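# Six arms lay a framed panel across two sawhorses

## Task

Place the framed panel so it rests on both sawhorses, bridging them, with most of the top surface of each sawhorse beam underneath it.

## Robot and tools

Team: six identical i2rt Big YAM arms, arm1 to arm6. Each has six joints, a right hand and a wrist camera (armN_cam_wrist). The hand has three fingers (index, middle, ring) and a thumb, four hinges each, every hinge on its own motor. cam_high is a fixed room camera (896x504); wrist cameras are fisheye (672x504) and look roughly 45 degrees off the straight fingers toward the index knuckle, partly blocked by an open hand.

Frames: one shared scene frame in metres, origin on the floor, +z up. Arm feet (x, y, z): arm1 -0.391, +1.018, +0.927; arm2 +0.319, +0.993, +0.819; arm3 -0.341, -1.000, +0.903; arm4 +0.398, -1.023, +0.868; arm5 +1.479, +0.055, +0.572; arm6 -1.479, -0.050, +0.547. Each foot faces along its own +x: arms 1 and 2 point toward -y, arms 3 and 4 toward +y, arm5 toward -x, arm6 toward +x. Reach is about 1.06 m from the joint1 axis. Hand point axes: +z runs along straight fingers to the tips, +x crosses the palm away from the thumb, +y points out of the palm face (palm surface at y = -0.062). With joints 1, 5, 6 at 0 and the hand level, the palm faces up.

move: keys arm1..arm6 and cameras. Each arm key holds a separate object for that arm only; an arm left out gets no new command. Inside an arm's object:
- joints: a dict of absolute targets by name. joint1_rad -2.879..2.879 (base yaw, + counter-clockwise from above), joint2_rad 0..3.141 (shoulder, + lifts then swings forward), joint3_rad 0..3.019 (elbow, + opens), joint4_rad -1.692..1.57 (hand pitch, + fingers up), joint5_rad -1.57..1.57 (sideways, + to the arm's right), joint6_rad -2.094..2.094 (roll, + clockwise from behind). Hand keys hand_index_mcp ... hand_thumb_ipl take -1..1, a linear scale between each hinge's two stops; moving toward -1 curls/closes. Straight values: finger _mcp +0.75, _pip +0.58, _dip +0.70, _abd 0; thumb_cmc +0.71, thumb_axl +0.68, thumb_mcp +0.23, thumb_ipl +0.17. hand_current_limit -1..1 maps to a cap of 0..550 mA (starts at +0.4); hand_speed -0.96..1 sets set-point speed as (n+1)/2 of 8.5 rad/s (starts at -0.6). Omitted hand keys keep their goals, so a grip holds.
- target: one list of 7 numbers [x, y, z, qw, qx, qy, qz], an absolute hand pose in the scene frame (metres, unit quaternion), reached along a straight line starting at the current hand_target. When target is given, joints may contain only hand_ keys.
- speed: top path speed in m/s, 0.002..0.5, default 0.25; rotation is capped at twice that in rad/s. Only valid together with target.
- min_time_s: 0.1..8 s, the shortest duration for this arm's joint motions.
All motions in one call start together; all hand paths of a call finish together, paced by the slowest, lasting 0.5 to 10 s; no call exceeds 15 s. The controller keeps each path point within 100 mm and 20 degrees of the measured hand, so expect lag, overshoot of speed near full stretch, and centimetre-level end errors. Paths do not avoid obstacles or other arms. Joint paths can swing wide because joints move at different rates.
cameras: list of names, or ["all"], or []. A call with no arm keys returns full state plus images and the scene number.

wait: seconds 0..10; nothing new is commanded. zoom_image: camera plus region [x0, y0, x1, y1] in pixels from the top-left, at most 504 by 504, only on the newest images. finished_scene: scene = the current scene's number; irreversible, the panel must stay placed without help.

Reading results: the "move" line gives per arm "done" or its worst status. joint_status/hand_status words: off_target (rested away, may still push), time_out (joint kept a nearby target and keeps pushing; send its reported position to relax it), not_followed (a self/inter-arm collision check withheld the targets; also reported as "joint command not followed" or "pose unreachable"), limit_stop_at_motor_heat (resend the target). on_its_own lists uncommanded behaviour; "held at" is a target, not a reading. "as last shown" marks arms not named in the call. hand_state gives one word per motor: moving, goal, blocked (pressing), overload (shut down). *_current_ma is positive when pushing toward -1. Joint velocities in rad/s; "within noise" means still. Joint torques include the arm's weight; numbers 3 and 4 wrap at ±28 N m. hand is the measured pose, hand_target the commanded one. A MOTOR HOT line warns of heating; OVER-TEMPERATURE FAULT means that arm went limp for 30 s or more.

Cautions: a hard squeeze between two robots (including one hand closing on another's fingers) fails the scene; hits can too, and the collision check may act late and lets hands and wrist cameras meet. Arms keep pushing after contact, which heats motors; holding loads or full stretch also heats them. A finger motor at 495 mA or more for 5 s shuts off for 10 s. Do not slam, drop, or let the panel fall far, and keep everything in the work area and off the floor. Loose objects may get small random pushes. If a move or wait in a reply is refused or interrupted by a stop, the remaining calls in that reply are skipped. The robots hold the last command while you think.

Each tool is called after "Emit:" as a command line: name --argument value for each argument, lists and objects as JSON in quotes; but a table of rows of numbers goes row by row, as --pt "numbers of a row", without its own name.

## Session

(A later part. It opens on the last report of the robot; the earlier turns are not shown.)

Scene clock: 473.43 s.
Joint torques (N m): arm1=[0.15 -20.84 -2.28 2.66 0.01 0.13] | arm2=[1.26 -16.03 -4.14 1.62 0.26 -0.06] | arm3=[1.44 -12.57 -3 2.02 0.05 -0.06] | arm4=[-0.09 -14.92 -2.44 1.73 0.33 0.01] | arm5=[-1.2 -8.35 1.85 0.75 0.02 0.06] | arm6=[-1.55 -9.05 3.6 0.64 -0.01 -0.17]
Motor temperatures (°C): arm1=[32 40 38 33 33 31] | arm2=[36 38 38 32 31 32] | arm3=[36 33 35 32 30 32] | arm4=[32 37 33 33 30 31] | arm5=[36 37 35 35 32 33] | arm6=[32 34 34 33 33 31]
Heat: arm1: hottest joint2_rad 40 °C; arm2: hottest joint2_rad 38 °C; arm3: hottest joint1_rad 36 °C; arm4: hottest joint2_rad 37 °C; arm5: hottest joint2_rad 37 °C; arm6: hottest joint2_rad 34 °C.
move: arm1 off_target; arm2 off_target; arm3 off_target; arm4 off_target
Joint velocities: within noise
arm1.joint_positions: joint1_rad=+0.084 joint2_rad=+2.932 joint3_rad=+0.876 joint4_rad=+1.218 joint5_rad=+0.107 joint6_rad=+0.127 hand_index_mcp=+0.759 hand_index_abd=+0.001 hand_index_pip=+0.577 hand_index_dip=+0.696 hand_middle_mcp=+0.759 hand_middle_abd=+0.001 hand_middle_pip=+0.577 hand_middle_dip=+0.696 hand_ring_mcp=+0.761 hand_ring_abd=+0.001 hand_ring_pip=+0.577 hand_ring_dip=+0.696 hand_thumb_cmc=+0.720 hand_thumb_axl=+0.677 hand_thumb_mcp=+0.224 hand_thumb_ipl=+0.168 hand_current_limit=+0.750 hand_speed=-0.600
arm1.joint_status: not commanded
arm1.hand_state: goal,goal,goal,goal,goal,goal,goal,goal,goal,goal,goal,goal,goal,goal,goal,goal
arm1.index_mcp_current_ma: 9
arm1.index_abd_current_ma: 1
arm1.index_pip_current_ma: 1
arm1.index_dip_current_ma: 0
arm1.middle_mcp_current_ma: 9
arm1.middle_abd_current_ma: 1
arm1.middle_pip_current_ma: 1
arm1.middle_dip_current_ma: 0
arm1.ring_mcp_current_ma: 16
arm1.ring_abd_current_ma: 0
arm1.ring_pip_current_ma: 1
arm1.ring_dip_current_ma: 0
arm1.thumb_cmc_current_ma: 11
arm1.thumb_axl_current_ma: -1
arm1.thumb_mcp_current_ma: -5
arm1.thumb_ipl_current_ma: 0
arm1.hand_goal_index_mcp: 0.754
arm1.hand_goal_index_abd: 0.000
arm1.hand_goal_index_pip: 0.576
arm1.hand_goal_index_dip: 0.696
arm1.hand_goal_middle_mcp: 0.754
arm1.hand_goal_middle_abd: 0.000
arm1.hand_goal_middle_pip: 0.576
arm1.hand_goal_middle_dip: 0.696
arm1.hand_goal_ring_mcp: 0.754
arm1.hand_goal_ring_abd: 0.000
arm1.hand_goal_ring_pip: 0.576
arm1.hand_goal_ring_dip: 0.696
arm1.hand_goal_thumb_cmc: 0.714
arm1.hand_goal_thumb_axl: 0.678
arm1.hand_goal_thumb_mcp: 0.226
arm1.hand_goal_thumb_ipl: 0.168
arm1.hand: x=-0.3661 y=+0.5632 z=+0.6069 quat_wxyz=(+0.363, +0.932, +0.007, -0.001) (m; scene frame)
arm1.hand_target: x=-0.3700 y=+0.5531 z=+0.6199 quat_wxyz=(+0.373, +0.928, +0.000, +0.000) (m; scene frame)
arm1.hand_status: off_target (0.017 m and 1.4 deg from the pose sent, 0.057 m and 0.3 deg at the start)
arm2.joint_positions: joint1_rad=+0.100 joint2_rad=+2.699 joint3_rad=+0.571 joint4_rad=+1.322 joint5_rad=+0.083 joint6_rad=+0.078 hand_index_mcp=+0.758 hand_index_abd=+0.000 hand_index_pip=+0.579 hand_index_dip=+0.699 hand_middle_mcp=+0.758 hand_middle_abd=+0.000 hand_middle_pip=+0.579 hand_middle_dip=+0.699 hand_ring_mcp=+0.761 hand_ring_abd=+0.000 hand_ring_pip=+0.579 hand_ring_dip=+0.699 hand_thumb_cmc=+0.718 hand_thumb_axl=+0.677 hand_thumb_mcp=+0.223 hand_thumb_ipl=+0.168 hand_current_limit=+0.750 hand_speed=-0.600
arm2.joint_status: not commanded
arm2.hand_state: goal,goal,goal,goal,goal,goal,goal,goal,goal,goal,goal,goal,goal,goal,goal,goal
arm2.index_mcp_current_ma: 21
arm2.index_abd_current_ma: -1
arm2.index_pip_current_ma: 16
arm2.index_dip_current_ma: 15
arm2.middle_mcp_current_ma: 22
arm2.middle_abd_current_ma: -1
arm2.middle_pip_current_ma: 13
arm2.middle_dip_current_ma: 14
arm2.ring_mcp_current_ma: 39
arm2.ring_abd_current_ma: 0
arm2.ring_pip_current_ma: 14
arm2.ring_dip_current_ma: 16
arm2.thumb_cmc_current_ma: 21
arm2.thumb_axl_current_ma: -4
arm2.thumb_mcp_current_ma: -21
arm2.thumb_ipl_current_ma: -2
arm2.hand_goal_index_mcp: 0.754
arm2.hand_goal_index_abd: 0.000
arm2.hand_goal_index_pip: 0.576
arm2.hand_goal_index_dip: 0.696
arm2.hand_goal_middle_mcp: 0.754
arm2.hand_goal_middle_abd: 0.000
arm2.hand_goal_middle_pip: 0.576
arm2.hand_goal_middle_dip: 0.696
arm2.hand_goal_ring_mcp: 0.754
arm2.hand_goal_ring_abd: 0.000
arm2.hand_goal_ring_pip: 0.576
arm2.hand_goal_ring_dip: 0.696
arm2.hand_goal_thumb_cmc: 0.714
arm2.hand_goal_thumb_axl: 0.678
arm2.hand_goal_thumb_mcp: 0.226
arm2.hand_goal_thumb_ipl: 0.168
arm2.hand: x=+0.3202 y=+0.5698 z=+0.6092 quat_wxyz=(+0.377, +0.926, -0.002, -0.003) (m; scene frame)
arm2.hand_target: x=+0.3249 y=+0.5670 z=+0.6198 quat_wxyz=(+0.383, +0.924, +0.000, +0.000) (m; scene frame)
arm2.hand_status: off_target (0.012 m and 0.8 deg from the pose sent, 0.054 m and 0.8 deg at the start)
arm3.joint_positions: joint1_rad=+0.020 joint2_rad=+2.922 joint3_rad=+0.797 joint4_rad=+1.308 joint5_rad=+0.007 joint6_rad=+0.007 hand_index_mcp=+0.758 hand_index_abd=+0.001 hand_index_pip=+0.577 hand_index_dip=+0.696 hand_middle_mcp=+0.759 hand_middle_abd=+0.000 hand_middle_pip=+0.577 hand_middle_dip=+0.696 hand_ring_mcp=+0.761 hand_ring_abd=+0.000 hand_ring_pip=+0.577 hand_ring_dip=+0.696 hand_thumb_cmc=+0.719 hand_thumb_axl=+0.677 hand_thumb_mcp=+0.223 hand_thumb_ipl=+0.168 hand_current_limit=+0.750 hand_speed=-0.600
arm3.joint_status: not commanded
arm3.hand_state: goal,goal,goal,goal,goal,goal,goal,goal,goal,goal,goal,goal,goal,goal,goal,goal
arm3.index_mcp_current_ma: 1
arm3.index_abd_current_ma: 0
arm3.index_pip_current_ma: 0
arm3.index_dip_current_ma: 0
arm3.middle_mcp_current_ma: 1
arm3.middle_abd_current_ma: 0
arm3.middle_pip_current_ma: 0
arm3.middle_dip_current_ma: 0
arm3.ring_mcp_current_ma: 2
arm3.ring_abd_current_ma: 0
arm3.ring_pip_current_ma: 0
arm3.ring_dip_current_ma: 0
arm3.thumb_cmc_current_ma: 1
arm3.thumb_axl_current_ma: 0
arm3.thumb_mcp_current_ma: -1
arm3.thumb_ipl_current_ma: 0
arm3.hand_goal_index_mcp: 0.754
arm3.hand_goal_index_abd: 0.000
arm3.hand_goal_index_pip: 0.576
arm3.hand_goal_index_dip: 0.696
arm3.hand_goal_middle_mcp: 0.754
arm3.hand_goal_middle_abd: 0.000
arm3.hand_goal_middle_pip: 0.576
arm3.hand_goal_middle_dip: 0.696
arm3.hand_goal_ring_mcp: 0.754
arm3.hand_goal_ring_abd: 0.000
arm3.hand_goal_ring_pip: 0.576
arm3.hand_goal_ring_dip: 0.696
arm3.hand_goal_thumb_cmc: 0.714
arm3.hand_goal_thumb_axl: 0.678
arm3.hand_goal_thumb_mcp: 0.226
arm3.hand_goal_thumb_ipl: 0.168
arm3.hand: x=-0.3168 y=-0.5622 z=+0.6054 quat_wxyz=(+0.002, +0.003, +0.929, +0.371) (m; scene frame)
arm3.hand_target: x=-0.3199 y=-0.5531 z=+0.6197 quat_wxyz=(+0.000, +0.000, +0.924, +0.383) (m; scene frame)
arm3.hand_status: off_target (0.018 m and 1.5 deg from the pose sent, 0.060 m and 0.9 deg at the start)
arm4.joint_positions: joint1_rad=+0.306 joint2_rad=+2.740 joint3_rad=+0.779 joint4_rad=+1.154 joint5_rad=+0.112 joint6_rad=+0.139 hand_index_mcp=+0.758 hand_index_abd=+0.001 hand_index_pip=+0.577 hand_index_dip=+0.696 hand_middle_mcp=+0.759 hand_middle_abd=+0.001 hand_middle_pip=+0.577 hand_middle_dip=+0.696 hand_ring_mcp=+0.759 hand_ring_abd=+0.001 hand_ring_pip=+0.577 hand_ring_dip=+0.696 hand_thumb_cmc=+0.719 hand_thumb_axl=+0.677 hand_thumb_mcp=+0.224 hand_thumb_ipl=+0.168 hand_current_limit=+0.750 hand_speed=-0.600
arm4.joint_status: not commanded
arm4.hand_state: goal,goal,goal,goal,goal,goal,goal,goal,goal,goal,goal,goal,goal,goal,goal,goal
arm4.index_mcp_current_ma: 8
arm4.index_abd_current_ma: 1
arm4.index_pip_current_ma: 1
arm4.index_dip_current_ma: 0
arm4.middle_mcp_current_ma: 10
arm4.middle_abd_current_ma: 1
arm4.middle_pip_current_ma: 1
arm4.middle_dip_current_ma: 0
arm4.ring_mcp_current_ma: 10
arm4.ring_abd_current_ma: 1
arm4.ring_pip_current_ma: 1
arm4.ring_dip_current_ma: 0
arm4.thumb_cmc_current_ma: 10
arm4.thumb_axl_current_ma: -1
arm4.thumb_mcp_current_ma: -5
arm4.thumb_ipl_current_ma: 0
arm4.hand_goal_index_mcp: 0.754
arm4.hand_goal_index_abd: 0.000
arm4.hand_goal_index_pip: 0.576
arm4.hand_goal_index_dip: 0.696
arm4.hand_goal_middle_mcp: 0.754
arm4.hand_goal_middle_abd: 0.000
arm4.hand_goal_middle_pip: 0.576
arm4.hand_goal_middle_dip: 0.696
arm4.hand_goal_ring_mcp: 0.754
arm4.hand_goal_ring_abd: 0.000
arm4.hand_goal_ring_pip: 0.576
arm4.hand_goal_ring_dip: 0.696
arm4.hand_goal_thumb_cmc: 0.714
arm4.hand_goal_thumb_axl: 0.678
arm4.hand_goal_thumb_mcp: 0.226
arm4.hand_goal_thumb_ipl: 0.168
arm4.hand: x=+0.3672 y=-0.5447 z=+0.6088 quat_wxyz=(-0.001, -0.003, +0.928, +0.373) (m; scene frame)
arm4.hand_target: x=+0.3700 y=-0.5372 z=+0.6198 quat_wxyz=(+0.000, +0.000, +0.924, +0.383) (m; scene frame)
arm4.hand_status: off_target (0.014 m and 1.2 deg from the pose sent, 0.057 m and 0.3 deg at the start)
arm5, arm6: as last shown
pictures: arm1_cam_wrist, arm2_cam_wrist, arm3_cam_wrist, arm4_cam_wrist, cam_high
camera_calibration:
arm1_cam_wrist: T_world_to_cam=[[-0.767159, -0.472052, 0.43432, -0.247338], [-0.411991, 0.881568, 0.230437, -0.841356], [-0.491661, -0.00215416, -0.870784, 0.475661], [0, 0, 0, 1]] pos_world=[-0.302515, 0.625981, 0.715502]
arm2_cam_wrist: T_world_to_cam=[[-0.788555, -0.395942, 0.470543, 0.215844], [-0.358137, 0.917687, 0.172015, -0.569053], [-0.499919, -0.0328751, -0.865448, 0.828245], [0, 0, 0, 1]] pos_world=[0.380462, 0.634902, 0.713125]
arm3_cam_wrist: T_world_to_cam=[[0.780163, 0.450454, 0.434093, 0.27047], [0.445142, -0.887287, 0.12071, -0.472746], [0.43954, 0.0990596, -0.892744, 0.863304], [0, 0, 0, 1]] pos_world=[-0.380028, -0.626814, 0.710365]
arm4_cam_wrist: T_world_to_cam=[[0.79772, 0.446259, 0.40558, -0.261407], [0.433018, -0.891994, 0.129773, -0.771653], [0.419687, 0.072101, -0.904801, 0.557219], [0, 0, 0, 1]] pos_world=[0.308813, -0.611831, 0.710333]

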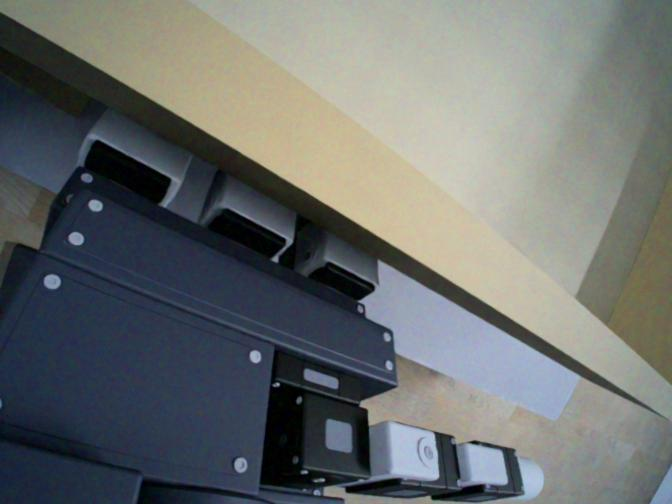

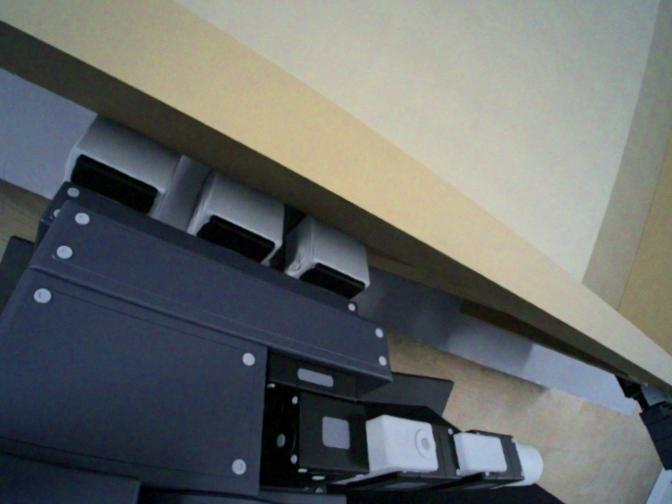

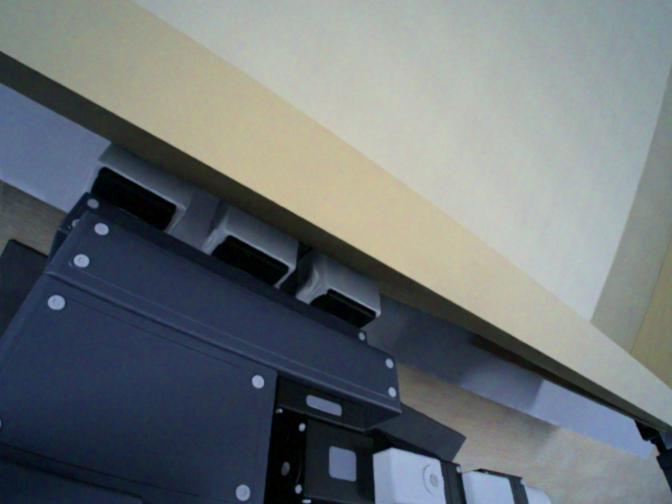

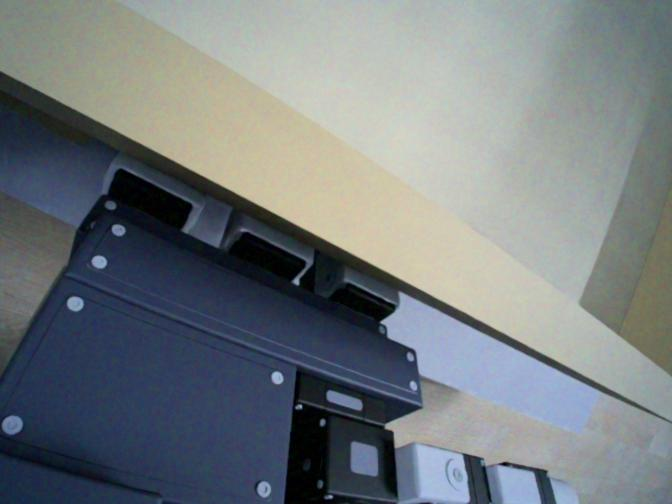

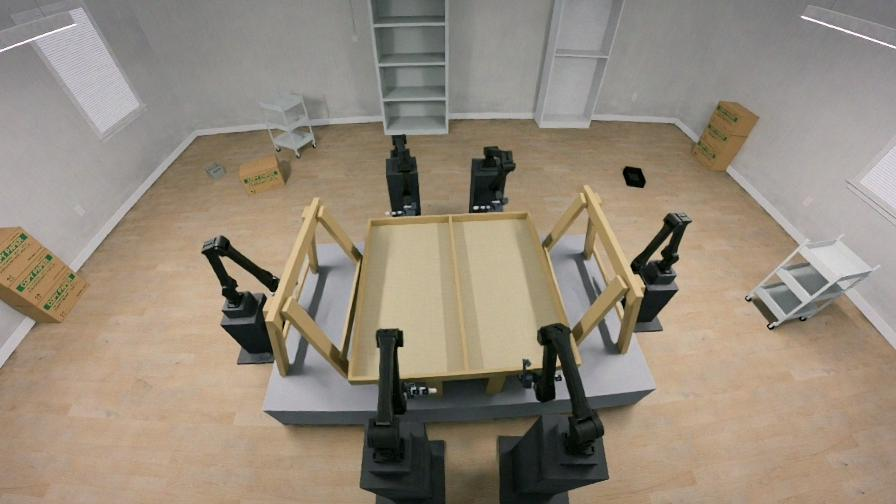

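Emit:
move --arm1 '{"target":[-0.37,0.553,0.80,0.3730,0.9278,0,0],"speed":0.08}' --arm2 '{"target":[0.325,0.567,0.80,0.3827,0.9239,0,0],"speed":0.08}' --arm3 '{"target":[-0.32,-0.553,0.80,0,0,0.9239,0.3827],"speed":0.08}' --arm4 '{"target":[0.37,-0.537,0.80,0,0,0.9239,0.3827],"speed":0.08}' --cameras '["arm1_cam_wrist","arm2_cam_wrist","arm3_cam_wrist","arm4_cam_wrist","cam_high"]'

Scene clock: 486.20 s.
Joint torques (N m): arm1=[0.03 -21.77 1.14 4.3 0.29 0.11] | arm2=[1.38 -13.45 3.78 2.66 0.32 -0.07] | arm3=[1.08 -16.15 -2.02 4.44 0.11 -0.06] | arm4=[-0.26 -17.14 0.95 3.14 0.93 -0.09] | arm5=[-1.2 -8.35 1.84 0.73 0.02 0.05] | arm6=[-1.55 -9 3.6 0.62 0 -0.16]
Motor temperatures (°C): arm1=[32 41 38 33 33 31] | arm2=[35 38 38 32 31 32] | arm3=[36 34 35 32 30 32] | arm4=[32 38 33 33 30 31] | arm5=[36 37 35 35 32 33] | arm6=[32 34 34 33 33 31]
Heat: arm1: hottest joint2_rad 41 °C; arm2: hottest joint2_rad 38 °C; arm3: hottest joint1_rad 36 °C; arm4: hottest joint2_rad 38 °C; arm5: hottest joint2_rad 37 °C; arm6: hottest joint2_rad 34 °C.
move: arm1 off_target; arm2 off_target; arm3 off_target; arm4 off_target
Joint velocities: within noise
arm1.joint_positions: joint1_rad=+0.077 joint2_rad=+2.383 joint3_rad=+0.461 joint4_rad=+0.964 joint5_rad=+0.097 joint6_rad=+0.126 hand_index_mcp=+0.815 hand_index_abd=+0.001 hand_index_pip=+0.611 hand_index_dip=+0.711 hand_middle_mcp=+0.816 hand_middle_abd=+0.001 hand_middle_pip=+0.608 hand_middle_dip=+0.711 hand_ring_mcp=+0.814 hand_ring_abd=+0.001 hand_ring_pip=+0.611 hand_ring_dip=+0.713 hand_thumb_cmc=+0.721 hand_thumb_axl=+0.677 hand_thumb_mcp=+0.223 hand_thumb_ipl=+0.168 hand_current_limit=+0.750 hand_speed=-0.600
arm1.joint_status: not commanded
arm1.hand_state: blocked,goal,blocked,goal,blocked,goal,blocked,goal,blocked,goal,blocked,goal,goal,goal,goal,goal
arm1.index_mcp_current_ma: 216
arm1.index_abd_current_ma: 1
arm1.index_pip_current_ma: 101
arm1.index_dip_current_ma: 34
arm1.middle_mcp_current_ma: 223
arm1.middle_abd_current_ma: 1
arm1.middle_pip_current_ma: 91
arm1.middle_dip_current_ma: 35
arm1.ring_mcp_current_ma: 213
arm1.ring_abd_current_ma: 0
arm1.ring_pip_current_ma: 100
arm1.ring_dip_current_ma: 41
arm1.thumb_cmc_current_ma: 14
arm1.thumb_axl_current_ma: -1
arm1.thumb_mcp_current_ma: -6
arm1.thumb_ipl_current_ma: 0
arm1.hand_goal_index_mcp: 0.754
arm1.hand_goal_index_abd: 0.000
arm1.hand_goal_index_pip: 0.576
arm1.hand_goal_index_dip: 0.696
arm1.hand_goal_middle_mcp: 0.754
arm1.hand_goal_middle_abd: 0.000
arm1.hand_goal_middle_pip: 0.576
arm1.hand_goal_middle_dip: 0.696
arm1.hand_goal_ring_mcp: 0.754
arm1.hand_goal_ring_abd: 0.000
arm1.hand_goal_ring_pip: 0.576
arm1.hand_goal_ring_dip: 0.696
arm1.hand_goal_thumb_cmc: 0.714
arm1.hand_goal_thumb_axl: 0.678
arm1.hand_goal_thumb_mcp: 0.226
arm1.hand_goal_thumb_ipl: 0.168
arm1.hand: x=-0.3709 y=+0.5960 z=+0.7588 quat_wxyz=(+0.307, +0.952, +0.009, -0.007) (m; scene frame)
arm1.hand_target: x=-0.3707 y=+0.5559 z=+0.8002 quat_wxyz=(+0.373, +0.928, +0.000, -0.001) (m; scene frame)
arm1.hand_status: off_target (0.060 m and 8.2 deg from the pose sent, 0.194 m and 1.5 deg at the start)
arm2.joint_positions: joint1_rad=+0.100 joint2_rad=+1.891 joint3_rad=+0.242 joint4_rad=+0.733 joint5_rad=+0.080 joint6_rad=+0.083 hand_index_mcp=+0.803 hand_index_abd=-0.001 hand_index_pip=+0.608 hand_index_dip=+0.710 hand_middle_mcp=+0.810 hand_middle_abd=+0.000 hand_middle_pip=+0.604 hand_middle_dip=+0.711 hand_ring_mcp=+0.815 hand_ring_abd=+0.000 hand_ring_pip=+0.607 hand_ring_dip=+0.713 hand_thumb_cmc=+0.719 hand_thumb_axl=+0.677 hand_thumb_mcp=+0.223 hand_thumb_ipl=+0.168 hand_current_limit=+0.750 hand_speed=-0.600
arm2.joint_status: not commanded
arm2.hand_state: blocked,goal,blocked,goal,blocked,goal,blocked,goal,blocked,goal,blocked,goal,goal,goal,goal,goal
arm2.index_mcp_current_ma: 262
arm2.index_abd_current_ma: -3
arm2.index_pip_current_ma: 158
arm2.index_dip_current_ma: 70
arm2.middle_mcp_current_ma: 297
arm2.middle_abd_current_ma: -2
arm2.middle_pip_current_ma: 140
arm2.middle_dip_current_ma: 75
arm2.ring_mcp_current_ma: 322
arm2.ring_abd_current_ma: -1
arm2.ring_pip_current_ma: 152
arm2.ring_dip_current_ma: 85
arm2.thumb_cmc_current_ma: 26
arm2.thumb_axl_current_ma: -4
arm2.thumb_mcp_current_ma: -21
arm2.thumb_ipl_current_ma: -2
arm2.hand_goal_index_mcp: 0.754
arm2.hand_goal_index_abd: 0.000
arm2.hand_goal_index_pip: 0.576
arm2.hand_goal_index_dip: 0.696
arm2.hand_goal_middle_mcp: 0.754
arm2.hand_goal_middle_abd: 0.000
arm2.hand_goal_middle_pip: 0.576
arm2.hand_goal_middle_dip: 0.696
arm2.hand_goal_ring_mcp: 0.754
arm2.hand_goal_ring_abd: 0.000
arm2.hand_goal_ring_pip: 0.576
arm2.hand_goal_ring_dip: 0.696
arm2.hand_goal_thumb_cmc: 0.714
arm2.hand_goal_thumb_axl: 0.678
arm2.hand_goal_thumb_mcp: 0.226
arm2.hand_goal_thumb_ipl: 0.168
arm2.hand: x=+0.3171 y=+0.6003 z=+0.7651 quat_wxyz=(+0.326, +0.945, -0.001, -0.007) (m; scene frame)
arm2.hand_target: x=+0.3250 y=+0.5691 z=+0.8002 quat_wxyz=(+0.383, +0.924, +0.000, +0.001) (m; scene frame)
arm2.hand_status: off_target (0.049 m and 7.0 deg from the pose sent, 0.191 m and 0.8 deg at the start)
arm3.joint_positions: joint1_rad=+0.021 joint2_rad=+2.383 joint3_rad=+0.429 joint4_rad=+1.009 joint5_rad=+0.005 joint6_rad=+0.005 hand_index_mcp=+0.790 hand_index_abd=+0.000 hand_index_pip=+0.577 hand_index_dip=+0.696 hand_middle_mcp=+0.789 hand_middle_abd=+0.000 hand_middle_pip=+0.577 hand_middle_dip=+0.696 hand_ring_mcp=+0.787 hand_ring_abd=+0.000 hand_ring_pip=+0.577 hand_ring_dip=+0.696 hand_thumb_cmc=+0.719 hand_thumb_axl=+0.677 hand_thumb_mcp=+0.223 hand_thumb_ipl=+0.168 hand_current_limit=+0.750 hand_speed=-0.600
arm3.joint_status: not commanded
arm3.hand_state: blocked,goal,goal,goal,blocked,goal,goal,goal,blocked,goal,goal,goal,goal,goal,goal,goal
arm3.index_mcp_current_ma: 39
arm3.index_abd_current_ma: 0
arm3.index_pip_current_ma: 0
arm3.index_dip_current_ma: 0
arm3.middle_mcp_current_ma: 37
arm3.middle_abd_current_ma: 0
arm3.middle_pip_current_ma: 0
arm3.middle_dip_current_ma: 0
arm3.ring_mcp_current_ma: 34
arm3.ring_abd_current_ma: 0
arm3.ring_pip_current_ma: 0
arm3.ring_dip_current_ma: 0
arm3.thumb_cmc_current_ma: 1
arm3.thumb_axl_current_ma: 0
arm3.thumb_mcp_current_ma: -1
arm3.thumb_ipl_current_ma: 0
arm3.hand_goal_index_mcp: 0.754
arm3.hand_goal_index_abd: 0.000
arm3.hand_goal_index_pip: 0.576
arm3.hand_goal_index_dip: 0.696
arm3.hand_goal_middle_mcp: 0.754
arm3.hand_goal_middle_abd: 0.000
arm3.hand_goal_middle_pip: 0.576
arm3.hand_goal_middle_dip: 0.696
arm3.hand_goal_ring_mcp: 0.754
arm3.hand_goal_ring_abd: 0.000
arm3.hand_goal_ring_pip: 0.576
arm3.hand_goal_ring_dip: 0.696
arm3.hand_goal_thumb_cmc: 0.714
arm3.hand_goal_thumb_axl: 0.678
arm3.hand_goal_thumb_mcp: 0.226
arm3.hand_goal_thumb_ipl: 0.168
arm3.hand: x=-0.3175 y=-0.5851 z=+0.7423 quat_wxyz=(+0.001, +0.001, +0.951, +0.311) (m; scene frame)
arm3.hand_target: x=-0.3198 y=-0.5554 z=+0.7963 quat_wxyz=(+0.000, +0.000, +0.924, +0.383) (m; scene frame)
arm3.hand_status: off_target (0.066 m and 8.8 deg from the pose sent, 0.195 m and 1.5 deg at the start)
arm4.joint_positions: joint1_rad=+0.301 joint2_rad=+2.156 joint3_rad=+0.462 joint4_rad=+0.766 joint5_rad=+0.094 joint6_rad=+0.144 hand_index_mcp=+0.790 hand_index_abd=-0.001 hand_index_pip=+0.577 hand_index_dip=+0.696 hand_middle_mcp=+0.782 hand_middle_abd=+0.000 hand_middle_pip=+0.577 hand_middle_dip=+0.696 hand_ring_mcp=+0.774 hand_ring_abd=+0.001 hand_ring_pip=+0.577 hand_ring_dip=+0.696 hand_thumb_cmc=+0.719 hand_thumb_axl=+0.677 hand_thumb_mcp=+0.224 hand_thumb_ipl=+0.168 hand_current_limit=+0.750 hand_speed=-0.600
arm4.joint_status: not commanded
arm4.hand_state: blocked,goal,goal,goal,blocked,goal,goal,goal,goal,goal,goal,goal,goal,goal,goal,goal
arm4.index_mcp_current_ma: 122
arm4.index_abd_current_ma: -1
arm4.index_pip_current_ma: 1
arm4.index_dip_current_ma: 0
arm4.middle_mcp_current_ma: 89
arm4.middle_abd_current_ma: 0
arm4.middle_pip_current_ma: 1
arm4.middle_dip_current_ma: 0
arm4.ring_mcp_current_ma: 59
arm4.ring_abd_current_ma: 1
arm4.ring_pip_current_ma: 1
arm4.ring_dip_current_ma: 0
arm4.thumb_cmc_current_ma: 9
arm4.thumb_axl_current_ma: -1
arm4.thumb_mcp_current_ma: -5
arm4.thumb_ipl_current_ma: 0
arm4.hand_goal_index_mcp: 0.754
arm4.hand_goal_index_abd: 0.000
arm4.hand_goal_index_pip: 0.576
arm4.hand_goal_index_dip: 0.696
arm4.hand_goal_middle_mcp: 0.754
arm4.hand_goal_middle_abd: 0.000
arm4.hand_goal_middle_pip: 0.576
arm4.hand_goal_middle_dip: 0.696
arm4.hand_goal_ring_mcp: 0.754
arm4.hand_goal_ring_abd: 0.000
arm4.hand_goal_ring_pip: 0.576
arm4.hand_goal_ring_dip: 0.696
arm4.hand_goal_thumb_cmc: 0.714
arm4.hand_goal_thumb_axl: 0.678
arm4.hand_goal_thumb_mcp: 0.226
arm4.hand_goal_thumb_ipl: 0.168
arm4.hand: x=+0.3695 y=-0.5701 z=+0.7489 quat_wxyz=(+0.001, -0.005, +0.949, +0.317) (m; scene frame)
arm4.hand_target: x=+0.3704 y=-0.5392 z=+0.7984 quat_wxyz=(+0.001, +0.000, +0.924, +0.383) (m; scene frame)
arm4.hand_status: off_target (0.061 m and 8.1 deg from the pose sent, 0.191 m and 1.2 deg at the start)
arm5.joint_positions: joint1_rad=+0.204 joint2_rad=+1.832 joint3_rad=+0.503 joint4_rad=-0.245 joint5_rad=+0.015 joint6_rad=+0.177 hand_index_mcp=+0.755 hand_index_abd=+0.001 hand_index_pip=+0.573 hand_index_dip=+0.693 hand_middle_mcp=+0.755 hand_middle_abd=+0.001 hand_middle_pip=+0.573 hand_middle_dip=+0.694 hand_ring_mcp=+0.755 hand_ring_abd=+0.001 hand_ring_pip=+0.573 hand_ring_dip=+0.693 hand_thumb_cmc=+0.716 hand_thumb_axl=+0.677 hand_thumb_mcp=+0.224 hand_thumb_ipl=+0.168 hand_current_limit=+0.750 hand_speed=-0.600
arm5.joint_status: not commanded
arm5.hand_state: goal,goal,goal,goal,goal,goal,goal,goal,goal,goal,goal,goal,goal,goal,goal,goal
arm5.index_mcp_current_ma: 0
arm5.index_abd_current_ma: 0
arm5.index_pip_current_ma: -1
arm5.index_dip_current_ma: -1
arm5.middle_mcp_current_ma: 0
arm5.middle_abd_current_ma: 0
arm5.middle_pip_current_ma: -1
arm5.middle_dip_current_ma: -1
arm5.ring_mcp_current_ma: 0
arm5.ring_abd_current_ma: 0
arm5.ring_pip_current_ma: -2
arm5.ring_dip_current_ma: -2
arm5.thumb_cmc_current_ma: 1
arm5.thumb_axl_current_ma: 0
arm5.thumb_mcp_current_ma: -2
arm5.thumb_ipl_current_ma: 0
arm5.hand_goal_index_mcp: 0.754
arm5.hand_goal_index_abd: 0.000
arm5.hand_goal_index_pip: 0.576
arm5.hand_goal_index_dip: 0.696
arm5.hand_goal_middle_mcp: 0.754
arm5.hand_goal_middle_abd: 0.000
arm5.hand_goal_middle_pip: 0.576
arm5.hand_goal_middle_dip: 0.696
arm5.hand_goal_ring_mcp: 0.754
arm5.hand_goal_ring_abd: 0.000
arm5.hand_goal_ring_pip: 0.576
arm5.hand_goal_ring_dip: 0.696
arm5.hand_goal_thumb_cmc: 0.714
arm5.hand_goal_thumb_axl: 0.678
arm5.hand_goal_thumb_mcp: 0.226
arm5.hand_goal_thumb_ipl: 0.168
arm5.hand: x=+1.1226 y=+0.0317 z=+0.4313 quat_wxyz=(+0.003, -0.705, +0.709, -0.001) (m; scene frame)
arm5.hand_target: x=+1.1200 y=+0.0330 z=+0.4300 quat_wxyz=(+0.000, -0.707, +0.707, +0.000) (m; scene frame)
arm5.hand_status: not commanded
arm6.joint_positions: joint1_rad=+0.184 joint2_rad=+1.716 joint3_rad=+0.505 joint4_rad=-0.345 joint5_rad=+0.002 joint6_rad=+0.231 hand_index_mcp=+0.755 hand_index_abd=+0.000 hand_index_pip=+0.572 hand_index_dip=+0.693 hand_middle_mcp=+0.755 hand_middle_abd=+0.000 hand_middle_pip=+0.573 hand_middle_dip=+0.693 hand_ring_mcp=+0.755 hand_ring_abd=+0.000 hand_ring_pip=+0.573 hand_ring_dip=+0.693 hand_thumb_cmc=+0.716 hand_thumb_axl=+0.677 hand_thumb_mcp=+0.223 hand_thumb_ipl=+0.168 hand_current_limit=+0.750 hand_speed=-0.600
arm6.joint_status: not commanded
arm6.hand_state: goal,goal,goal,goal,goal,goal,goal,goal,goal,goal,goal,goal,goal,goal,goal,goal
arm6.index_mcp_current_ma: 0
arm6.index_abd_current_ma: 0
arm6.index_pip_current_ma: -1
arm6.index_dip_current_ma: -1
arm6.middle_mcp_current_ma: 0
arm6.middle_abd_current_ma: 0
arm6.middle_pip_current_ma: -1
arm6.middle_dip_current_ma: -1
arm6.ring_mcp_current_ma: 0
arm6.ring_abd_current_ma: 0
arm6.ring_pip_current_ma: -1
arm6.ring_dip_current_ma: 0
arm6.thumb_cmc_current_ma: 0
arm6.thumb_axl_current_ma: 0
arm6.thumb_mcp_current_ma: -1
arm6.thumb_ipl_current_ma: 0
arm6.hand_goal_index_mcp: 0.754
arm6.hand_goal_index_abd: 0.000
arm6.hand_goal_index_pip: 0.576
arm6.hand_goal_index_dip: 0.696
arm6.hand_goal_middle_mcp: 0.754
arm6.hand_goal_middle_abd: 0.000
arm6.hand_goal_middle_pip: 0.576
arm6.hand_goal_middle_dip: 0.696
arm6.hand_goal_ring_mcp: 0.754
arm6.hand_goal_ring_abd: 0.000
arm6.hand_goal_ring_pip: 0.576
arm6.hand_goal_ring_dip: 0.696
arm6.hand_goal_thumb_cmc: 0.714
arm6.hand_goal_thumb_axl: 0.678
arm6.hand_goal_thumb_mcp: 0.226
arm6.hand_goal_thumb_ipl: 0.168
arm6.hand: x=-1.1199 y=-0.0099 z=+0.4351 quat_wxyz=(+0.003, +0.707, +0.707, +0.001) (m; scene frame)
arm6.hand_target: x=-1.1200 y=-0.0130 z=+0.4302 quat_wxyz=(+0.000, +0.707, +0.707, +0.000) (m; scene frame)
arm6.hand_status: not commanded
pictures: arm1_cam_wrist, arm2_cam_wrist, arm3_cam_wrist, arm4_cam_wrist, cam_high
camera_calibration:
arm1_cam_wrist: T_world_to_cam=[[-0.761624, -0.520881, 0.385501, -0.233343], [-0.407652, 0.847554, 0.33981, -0.968391], [-0.503734, 0.101657, -0.857856, 0.529456], [0, 0, 0, 1]] pos_world=[-0.305782, 0.645397, 0.87322]
arm2_cam_wrist: T_world_to_cam=[[-0.786036, -0.443815, 0.430321, 0.210822], [-0.355087, 0.893965, 0.273387, -0.689169], [-0.506025, 0.06209, -0.860281, 0.90362], [0, 0, 0, 1]] pos_world=[0.378252, 0.653553, 0.875056]
arm3_cam_wrist: T_world_to_cam=[[0.778869, 0.504552, 0.372547, 0.298797], [0.44779, -0.863258, 0.23296, -0.577651], [0.439144, -0.0146221, -0.898298, 0.925611], [0, 0, 0, 1]] pos_world=[-0.380534, -0.635886, 0.854727]
arm4_cam_wrist: T_world_to_cam=[[0.795033, 0.493078, 0.353267, -0.24195], [0.433029, -0.869208, 0.238671, -0.882219], [0.424746, -0.0367769, -0.904565, 0.620748], [0, 0, 0, 1]] pos_world=[0.310725, -0.624702, 0.85754]

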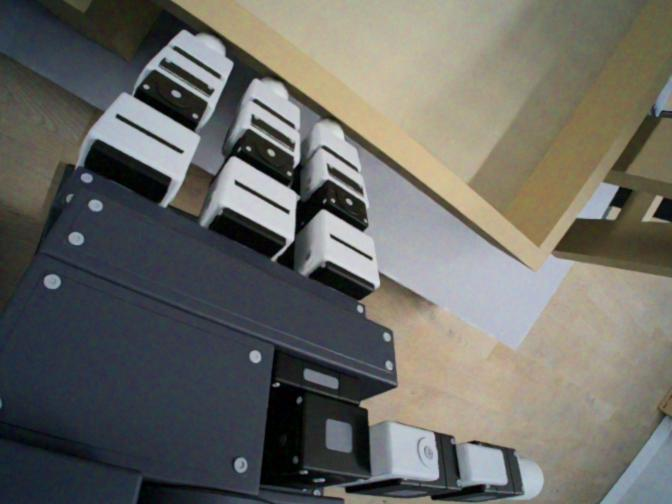

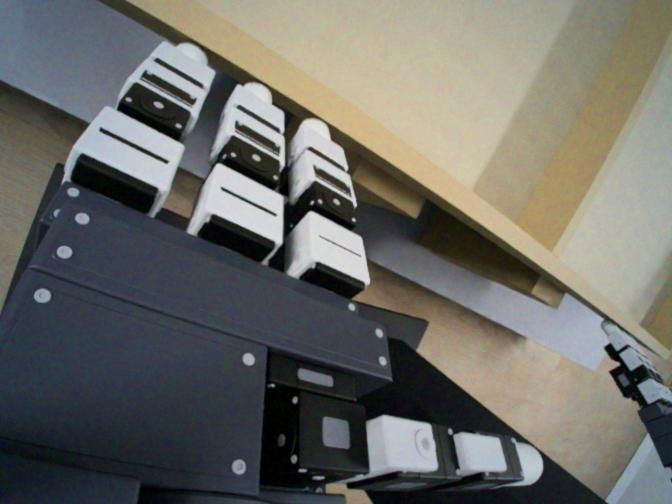

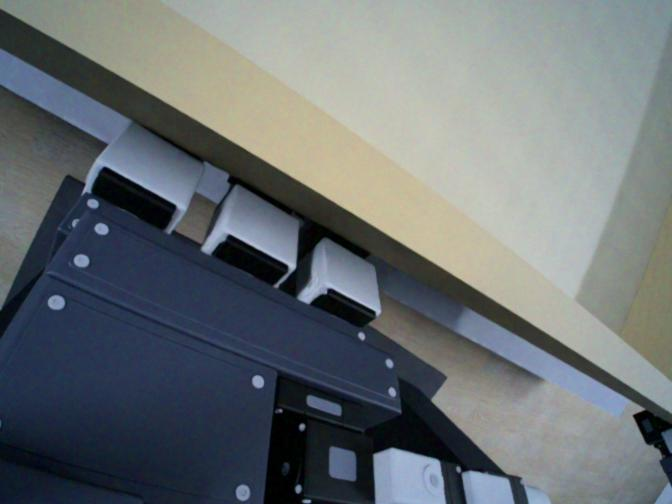

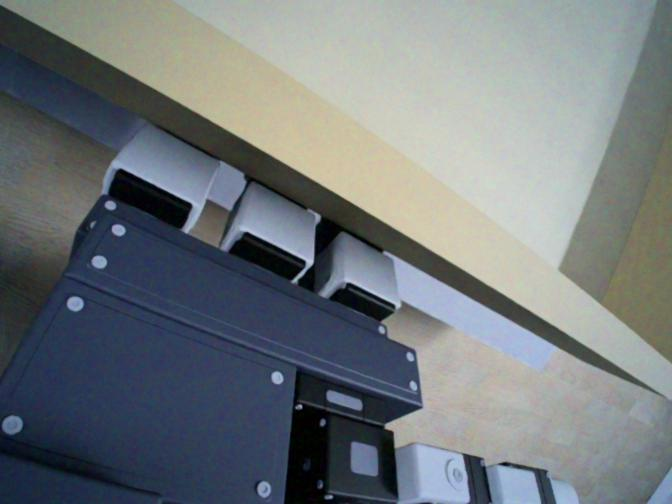

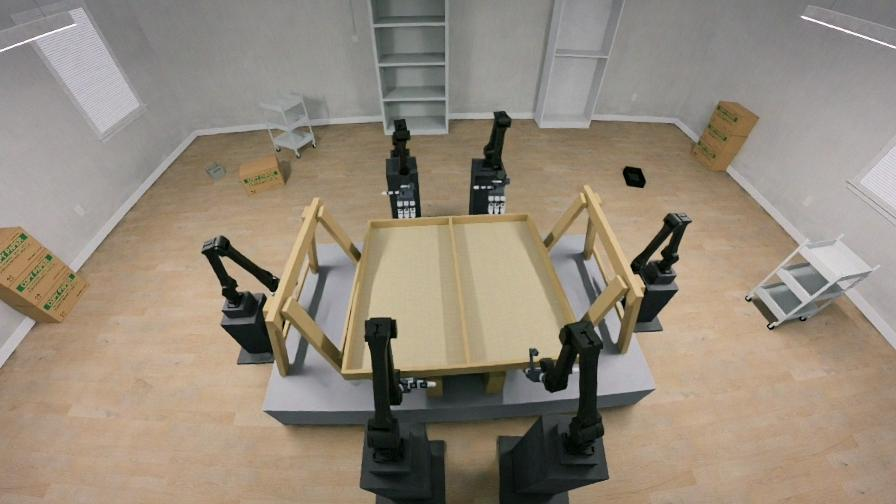

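Emit:
move --arm1 '{"target":[-0.37,0.563,0.62,0.3730,0.9278,0,0],"speed":0.08}' --arm2 '{"target":[0.325,0.577,0.62,0.3827,0.9239,0,0],"speed":0.08}' --arm3 '{"target":[-0.32,-0.553,0.62,0,0,0.9239,0.3827],"speed":0.08}' --arm4 '{"target":[0.37,-0.537,0.62,0,0,0.9239,0.3827],"speed":0.08}' --cameras '["arm1_cam_wrist","arm2_cam_wrist","arm3_cam_wrist","arm4_cam_wrist","cam_high"]'

Scene clock: 541.60 s.
Joint torques (N m): arm1=[1.03 -15.68 -0.84 3.58 0.22 0.19] | arm2=[1.14 -12.69 -2.92 2.39 0.28 -0.07] | arm3=[1.38 -11.63 -0.2 3.67 0.12 0.07] | arm4=[0.32 -13.51 0.05 3.47 0.4 0.01] | arm5=[-1.26 -8.35 1.84 0.75 0.02 0.05] | arm6=[-1.55 -9.05 3.59 0.62 -0.01 -0.16]
Motor temperatures (°C): arm1=[32 40 38 33 33 31] | arm2=[35 37 38 32 31 32] | arm3=[36 36 35 33 30 32] | arm4=[32 40 33 34 31 31] | arm5=[36 37 34 35 32 33] | arm6=[32 34 34 33 33 31]
Heat: arm1: hottest joint2_rad 40 °C; arm2: hottest joint3_rad 38 °C; arm3: hottest joint1_rad 36 °C; arm4: hottest joint2_rad 40 °C; arm5: hottest joint2_rad 37 °C; arm6: hottest joint2_rad 34 °C.
move: arm1 done; arm2 done; arm3 off_target; arm4 off_target
Joint velocities: within noise
arm1.joint_positions: joint1_rad=+0.077 joint2_rad=+2.885 joint3_rad=+0.840 joint4_rad=+1.226 joint5_rad=+0.106 joint6_rad=+0.126 hand_index_mcp=+0.770 hand_index_abd=+0.001 hand_index_pip=+0.582 hand_index_dip=+0.698 hand_middle_mcp=+0.770 hand_middle_abd=+0.001 hand_middle_pip=+0.581 hand_middle_dip=+0.698 hand_ring_mcp=+0.769 hand_ring_abd=+0.001 hand_ring_pip=+0.581 hand_ring_dip=+0.698 hand_thumb_cmc=+0.721 hand_thumb_axl=+0.677 hand_thumb_mcp=+0.223 hand_thumb_ipl=+0.168 hand_current_limit=+0.750 hand_speed=-0.600
arm1.joint_status: not commanded
arm1.hand_state: goal,goal,goal,goal,goal,goal,goal,goal,goal,goal,goal,goal,goal,goal,goal,goal
arm1.index_mcp_current_ma: 40
arm1.index_abd_current_ma: 1
arm1.index_pip_current_ma: 11
arm1.index_dip_current_ma: 3
arm1.middle_mcp_current_ma: 40
arm1.middle_abd_current_ma: 1
arm1.middle_pip_current_ma: 10
arm1.middle_dip_current_ma: 3
arm1.ring_mcp_current_ma: 38
arm1.ring_abd_current_ma: 1
arm1.ring_pip_current_ma: 9
arm1.ring_dip_current_ma: 3
arm1.thumb_cmc_current_ma: 14
arm1.thumb_axl_current_ma: -1
arm1.thumb_mcp_current_ma: -6
arm1.thumb_ipl_current_ma: 0
arm1.hand_goal_index_mcp: 0.754
arm1.hand_goal_index_abd: 0.000
arm1.hand_goal_index_pip: 0.576
arm1.hand_goal_index_dip: 0.696
arm1.hand_goal_middle_mcp: 0.754
arm1.hand_goal_middle_abd: 0.000
arm1.hand_goal_middle_pip: 0.576
arm1.hand_goal_middle_dip: 0.696
arm1.hand_goal_ring_mcp: 0.754
arm1.hand_goal_ring_abd: 0.000
arm1.hand_goal_ring_pip: 0.576
arm1.hand_goal_ring_dip: 0.696
arm1.hand_goal_thumb_cmc: 0.714
arm1.hand_goal_thumb_axl: 0.678
arm1.hand_goal_thumb_mcp: 0.226
arm1.hand_goal_thumb_ipl: 0.168
arm1.hand: x=-0.3677 y=+0.5583 z=+0.6272 quat_wxyz=(+0.371, +0.928, +0.004, +0.000) (m; scene frame)
arm1.hand_target: x=-0.3701 y=+0.5631 z=+0.6201 quat_wxyz=(+0.373, +0.928, +0.000, +0.000) (m; scene frame)
arm1.hand_status: done (0.009 m and 0.5 deg from the pose sent, 0.143 m and 8.2 deg at the start)
arm2.joint_positions: joint1_rad=+0.104 joint2_rad=+2.680 joint3_rad=+0.537 joint4_rad=+1.336 joint5_rad=+0.086 joint6_rad=+0.083 hand_index_mcp=+0.768 hand_index_abd=+0.000 hand_index_pip=+0.582 hand_index_dip=+0.699 hand_middle_mcp=+0.769 hand_middle_abd=+0.000 hand_middle_pip=+0.581 hand_middle_dip=+0.699 hand_ring_mcp=+0.770 hand_ring_abd=+0.000 hand_ring_pip=+0.582 hand_ring_dip=+0.699 hand_thumb_cmc=+0.719 hand_thumb_axl=+0.677 hand_thumb_mcp=+0.223 hand_thumb_ipl=+0.168 hand_current_limit=+0.750 hand_speed=-0.600
arm2.joint_status: not commanded
arm2.hand_state: goal,goal,goal,goal,goal,goal,goal,goal,goal,goal,goal,goal,goal,goal,goal,goal
arm2.index_mcp_current_ma: 75
arm2.index_abd_current_ma: -1
arm2.index_pip_current_ma: 32
arm2.index_dip_current_ma: 14
arm2.middle_mcp_current_ma: 78
arm2.middle_abd_current_ma: 1
arm2.middle_pip_current_ma: 25
arm2.middle_dip_current_ma: 12
arm2.ring_mcp_current_ma: 85
arm2.ring_abd_current_ma: 2
arm2.ring_pip_current_ma: 27
arm2.ring_dip_current_ma: 14
arm2.thumb_cmc_current_ma: 27
arm2.thumb_axl_current_ma: -4
arm2.thumb_mcp_current_ma: -21
arm2.thumb_ipl_current_ma: -2
arm2.hand_goal_index_mcp: 0.754
arm2.hand_goal_index_abd: 0.000
arm2.hand_goal_index_pip: 0.576
arm2.hand_goal_index_dip: 0.696
arm2.hand_goal_middle_mcp: 0.754
arm2.hand_goal_middle_abd: 0.000
arm2.hand_goal_middle_pip: 0.576
arm2.hand_goal_middle_dip: 0.696
arm2.hand_goal_ring_mcp: 0.754
arm2.hand_goal_ring_abd: 0.000
arm2.hand_goal_ring_pip: 0.576
arm2.hand_goal_ring_dip: 0.696
arm2.hand_goal_thumb_cmc: 0.714
arm2.hand_goal_thumb_axl: 0.678
arm2.hand_goal_thumb_mcp: 0.226
arm2.hand_goal_thumb_ipl: 0.168
arm2.hand: x=+0.3206 y=+0.5767 z=+0.6192 quat_wxyz=(+0.377, +0.926, -0.002, -0.003) (m; scene frame)
arm2.hand_target: x=+0.3250 y=+0.5770 z=+0.6200 quat_wxyz=(+0.383, +0.924, +0.000, +0.000) (m; scene frame)
arm2.hand_status: done (0.004 m and 0.8 deg from the pose sent, 0.147 m and 7.0 deg at the start)
arm3.joint_positions: joint1_rad=+0.021 joint2_rad=+2.910 joint3_rad=+0.752 joint4_rad=+1.264 joint5_rad=+0.003 joint6_rad=-0.008 hand_index_mcp=+0.765 hand_index_abd=+0.001 hand_index_pip=+0.578 hand_index_dip=+0.697 hand_middle_mcp=+0.768 hand_middle_abd=+0.000 hand_middle_pip=+0.579 hand_middle_dip=+0.697 hand_ring_mcp=+0.768 hand_ring_abd=+0.000 hand_ring_pip=+0.578 hand_ring_dip=+0.696 hand_thumb_cmc=+0.720 hand_thumb_axl=+0.677 hand_thumb_mcp=+0.223 hand_thumb_ipl=+0.168 hand_current_limit=+0.750 hand_speed=-0.600
arm3.joint_status: not commanded
arm3.hand_state: goal,goal,goal,goal,goal,goal,goal,goal,goal,goal,goal,goal,goal,goal,goal,goal
arm3.index_mcp_current_ma: 5
arm3.index_abd_current_ma: 0
arm3.index_pip_current_ma: 0
arm3.index_dip_current_ma: 0
arm3.middle_mcp_current_ma: 8
arm3.middle_abd_current_ma: 0
arm3.middle_pip_current_ma: 0
arm3.middle_dip_current_ma: 0
arm3.ring_mcp_current_ma: 8
arm3.ring_abd_current_ma: 0
arm3.ring_pip_current_ma: 0
arm3.ring_dip_current_ma: 0
arm3.thumb_cmc_current_ma: 1
arm3.thumb_axl_current_ma: 0
arm3.thumb_mcp_current_ma: -1
arm3.thumb_ipl_current_ma: 0
arm3.hand_goal_index_mcp: 0.754
arm3.hand_goal_index_abd: 0.000
arm3.hand_goal_index_pip: 0.576
arm3.hand_goal_index_dip: 0.696
arm3.hand_goal_middle_mcp: 0.754
arm3.hand_goal_middle_abd: 0.000
arm3.hand_goal_middle_pip: 0.576
arm3.hand_goal_middle_dip: 0.696
arm3.hand_goal_ring_mcp: 0.754
arm3.hand_goal_ring_abd: 0.000
arm3.hand_goal_ring_pip: 0.576
arm3.hand_goal_ring_dip: 0.696
arm3.hand_goal_thumb_cmc: 0.714
arm3.hand_goal_thumb_axl: 0.678
arm3.hand_goal_thumb_mcp: 0.226
arm3.hand_goal_thumb_ipl: 0.168
arm3.hand: x=-0.3189 y=-0.5831 z=+0.5991 quat_wxyz=(+0.003, -0.005, +0.942, +0.334) (m; scene frame)
arm3.hand_target: x=-0.3201 y=-0.5544 z=+0.6206 quat_wxyz=(-0.001, +0.000, +0.924, +0.382) (m; scene frame)
arm3.hand_status: off_target (0.037 m and 6.0 deg from the pose sent, 0.126 m and 8.8 deg at the start)
arm4.joint_positions: joint1_rad=+0.301 joint2_rad=+2.726 joint3_rad=+0.741 joint4_rad=+1.102 joint5_rad=+0.111 joint6_rad=+0.139 hand_index_mcp=+0.764 hand_index_abd=-0.001 hand_index_pip=+0.578 hand_index_dip=+0.696 hand_middle_mcp=+0.765 hand_middle_abd=+0.000 hand_middle_pip=+0.579 hand_middle_dip=+0.696 hand_ring_mcp=+0.764 hand_ring_abd=-0.001 hand_ring_pip=+0.578 hand_ring_dip=+0.696 hand_thumb_cmc=+0.719 hand_thumb_axl=+0.677 hand_thumb_mcp=+0.223 hand_thumb_ipl=+0.168 hand_current_limit=+0.750 hand_speed=-0.600
arm4.joint_status: not commanded
arm4.hand_state: goal,goal,goal,goal,goal,goal,goal,goal,goal,goal,goal,goal,goal,goal,goal,goal
arm4.index_mcp_current_ma: 24
arm4.index_abd_current_ma: -2
arm4.index_pip_current_ma: 4
arm4.index_dip_current_ma: 0
arm4.middle_mcp_current_ma: 27
arm4.middle_abd_current_ma: 0
arm4.middle_pip_current_ma: 5
arm4.middle_dip_current_ma: 0
arm4.ring_mcp_current_ma: 24
arm4.ring_abd_current_ma: -1
arm4.ring_pip_current_ma: 3
arm4.ring_dip_current_ma: 0
arm4.thumb_cmc_current_ma: 11
arm4.thumb_axl_current_ma: -1
arm4.thumb_mcp_current_ma: -8
arm4.thumb_ipl_current_ma: 0
arm4.hand_goal_index_mcp: 0.754
arm4.hand_goal_index_abd: 0.000
arm4.hand_goal_index_pip: 0.576
arm4.hand_goal_index_dip: 0.696
arm4.hand_goal_middle_mcp: 0.754
arm4.hand_goal_middle_abd: 0.000
arm4.hand_goal_middle_pip: 0.576
arm4.hand_goal_middle_dip: 0.696
arm4.hand_goal_ring_mcp: 0.754
arm4.hand_goal_ring_abd: 0.000
arm4.hand_goal_ring_pip: 0.576
arm4.hand_goal_ring_dip: 0.696
arm4.hand_goal_thumb_cmc: 0.714
arm4.hand_goal_thumb_axl: 0.678
arm4.hand_goal_thumb_mcp: 0.226
arm4.hand_goal_thumb_ipl: 0.168
arm4.hand: x=+0.3731 y=-0.5632 z=+0.6012 quat_wxyz=(+0.006, -0.003, +0.941, +0.339) (m; scene frame)
arm4.hand_target: x=+0.3703 y=-0.5383 z=+0.6206 quat_wxyz=(+0.000, +0.000, +0.924, +0.382) (m; scene frame)
arm4.hand_status: off_target (0.032 m and 5.4 deg from the pose sent, 0.133 m and 8.1 deg at the start)
arm5, arm6: as last shown
pictures: arm1_cam_wrist, arm2_cam_wrist, arm3_cam_wrist, arm4_cam_wrist, cam_high
camera_calibration:
arm1_cam_wrist: T_world_to_cam=[[-0.77045, -0.460853, 0.440477, -0.271041], [-0.408542, 0.887346, 0.213802, -0.833939], [-0.489387, -0.01523, -0.871934, 0.501444], [0, 0, 0, 1]] pos_world=[-0.304123, 0.622718, 0.734911]
arm2_cam_wrist: T_world_to_cam=[[-0.789439, -0.395245, 0.469646, 0.214647], [-0.357708, 0.917991, 0.171284, -0.576827], [-0.49883, -0.0327778, -0.86608, 0.837255], [0, 0, 0, 1]] pos_world=[0.380764, 0.641803, 0.723123]
arm3_cam_wrist: T_world_to_cam=[[0.770536, 0.493851, 0.402971, 0.325052], [0.456196, -0.86882, 0.192452, -0.518226], [0.445151, 0.0355424, -0.89475, 0.826681], [0, 0, 0, 1]] pos_world=[-0.38205, -0.640154, 0.708419]
arm4_cam_wrist: T_world_to_cam=[[0.795274, 0.470655, 0.38213, -0.226133], [0.425578, -0.882313, 0.201015, -0.824364], [0.431767, 0.0027648, -0.901981, 0.504037], [0, 0, 0, 1]] pos_world=[0.313043, -0.62231, 0.706754]

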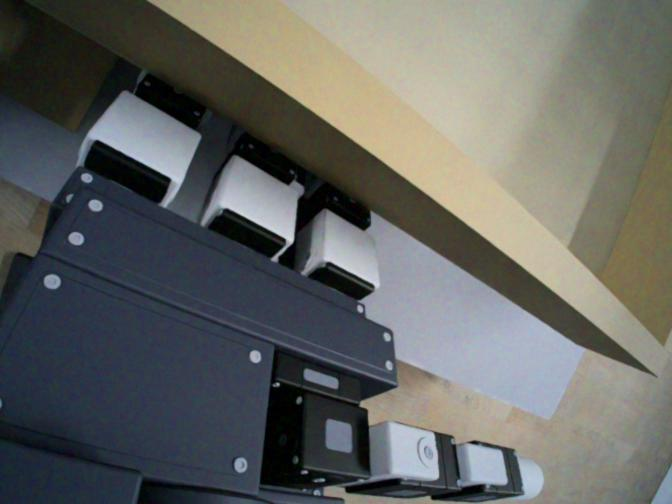

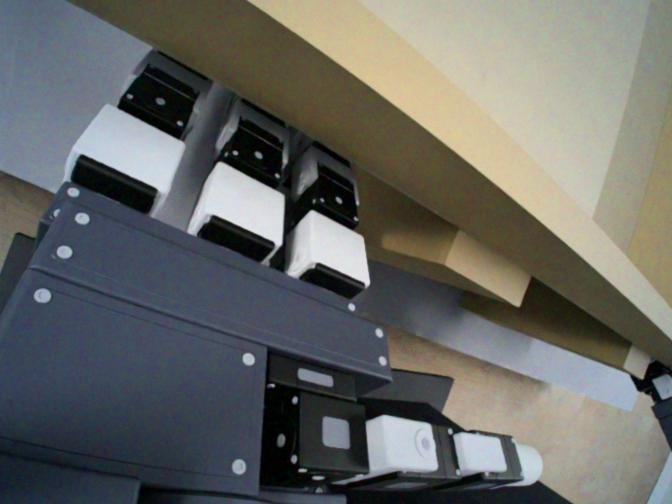

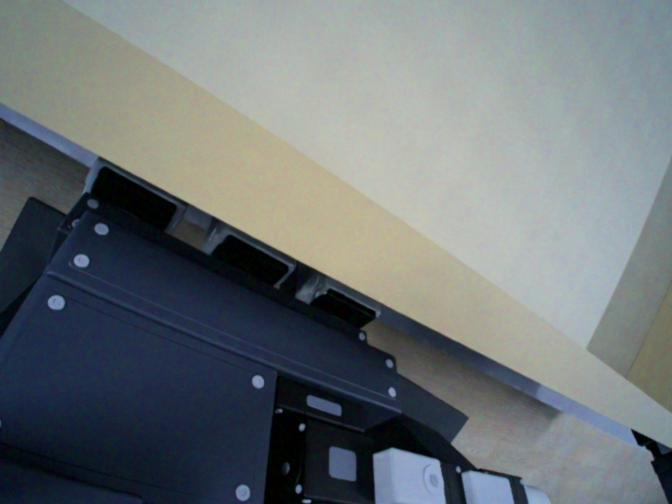

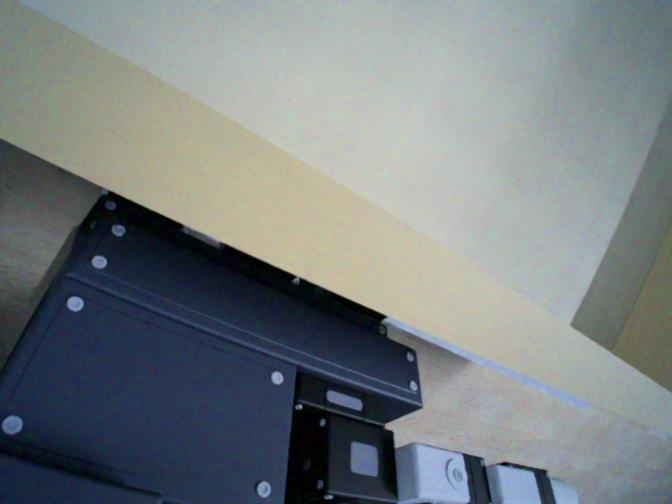

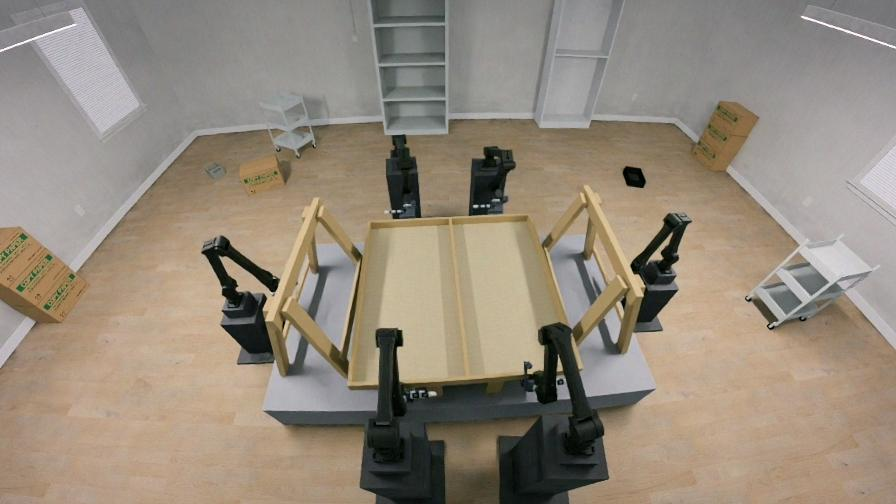

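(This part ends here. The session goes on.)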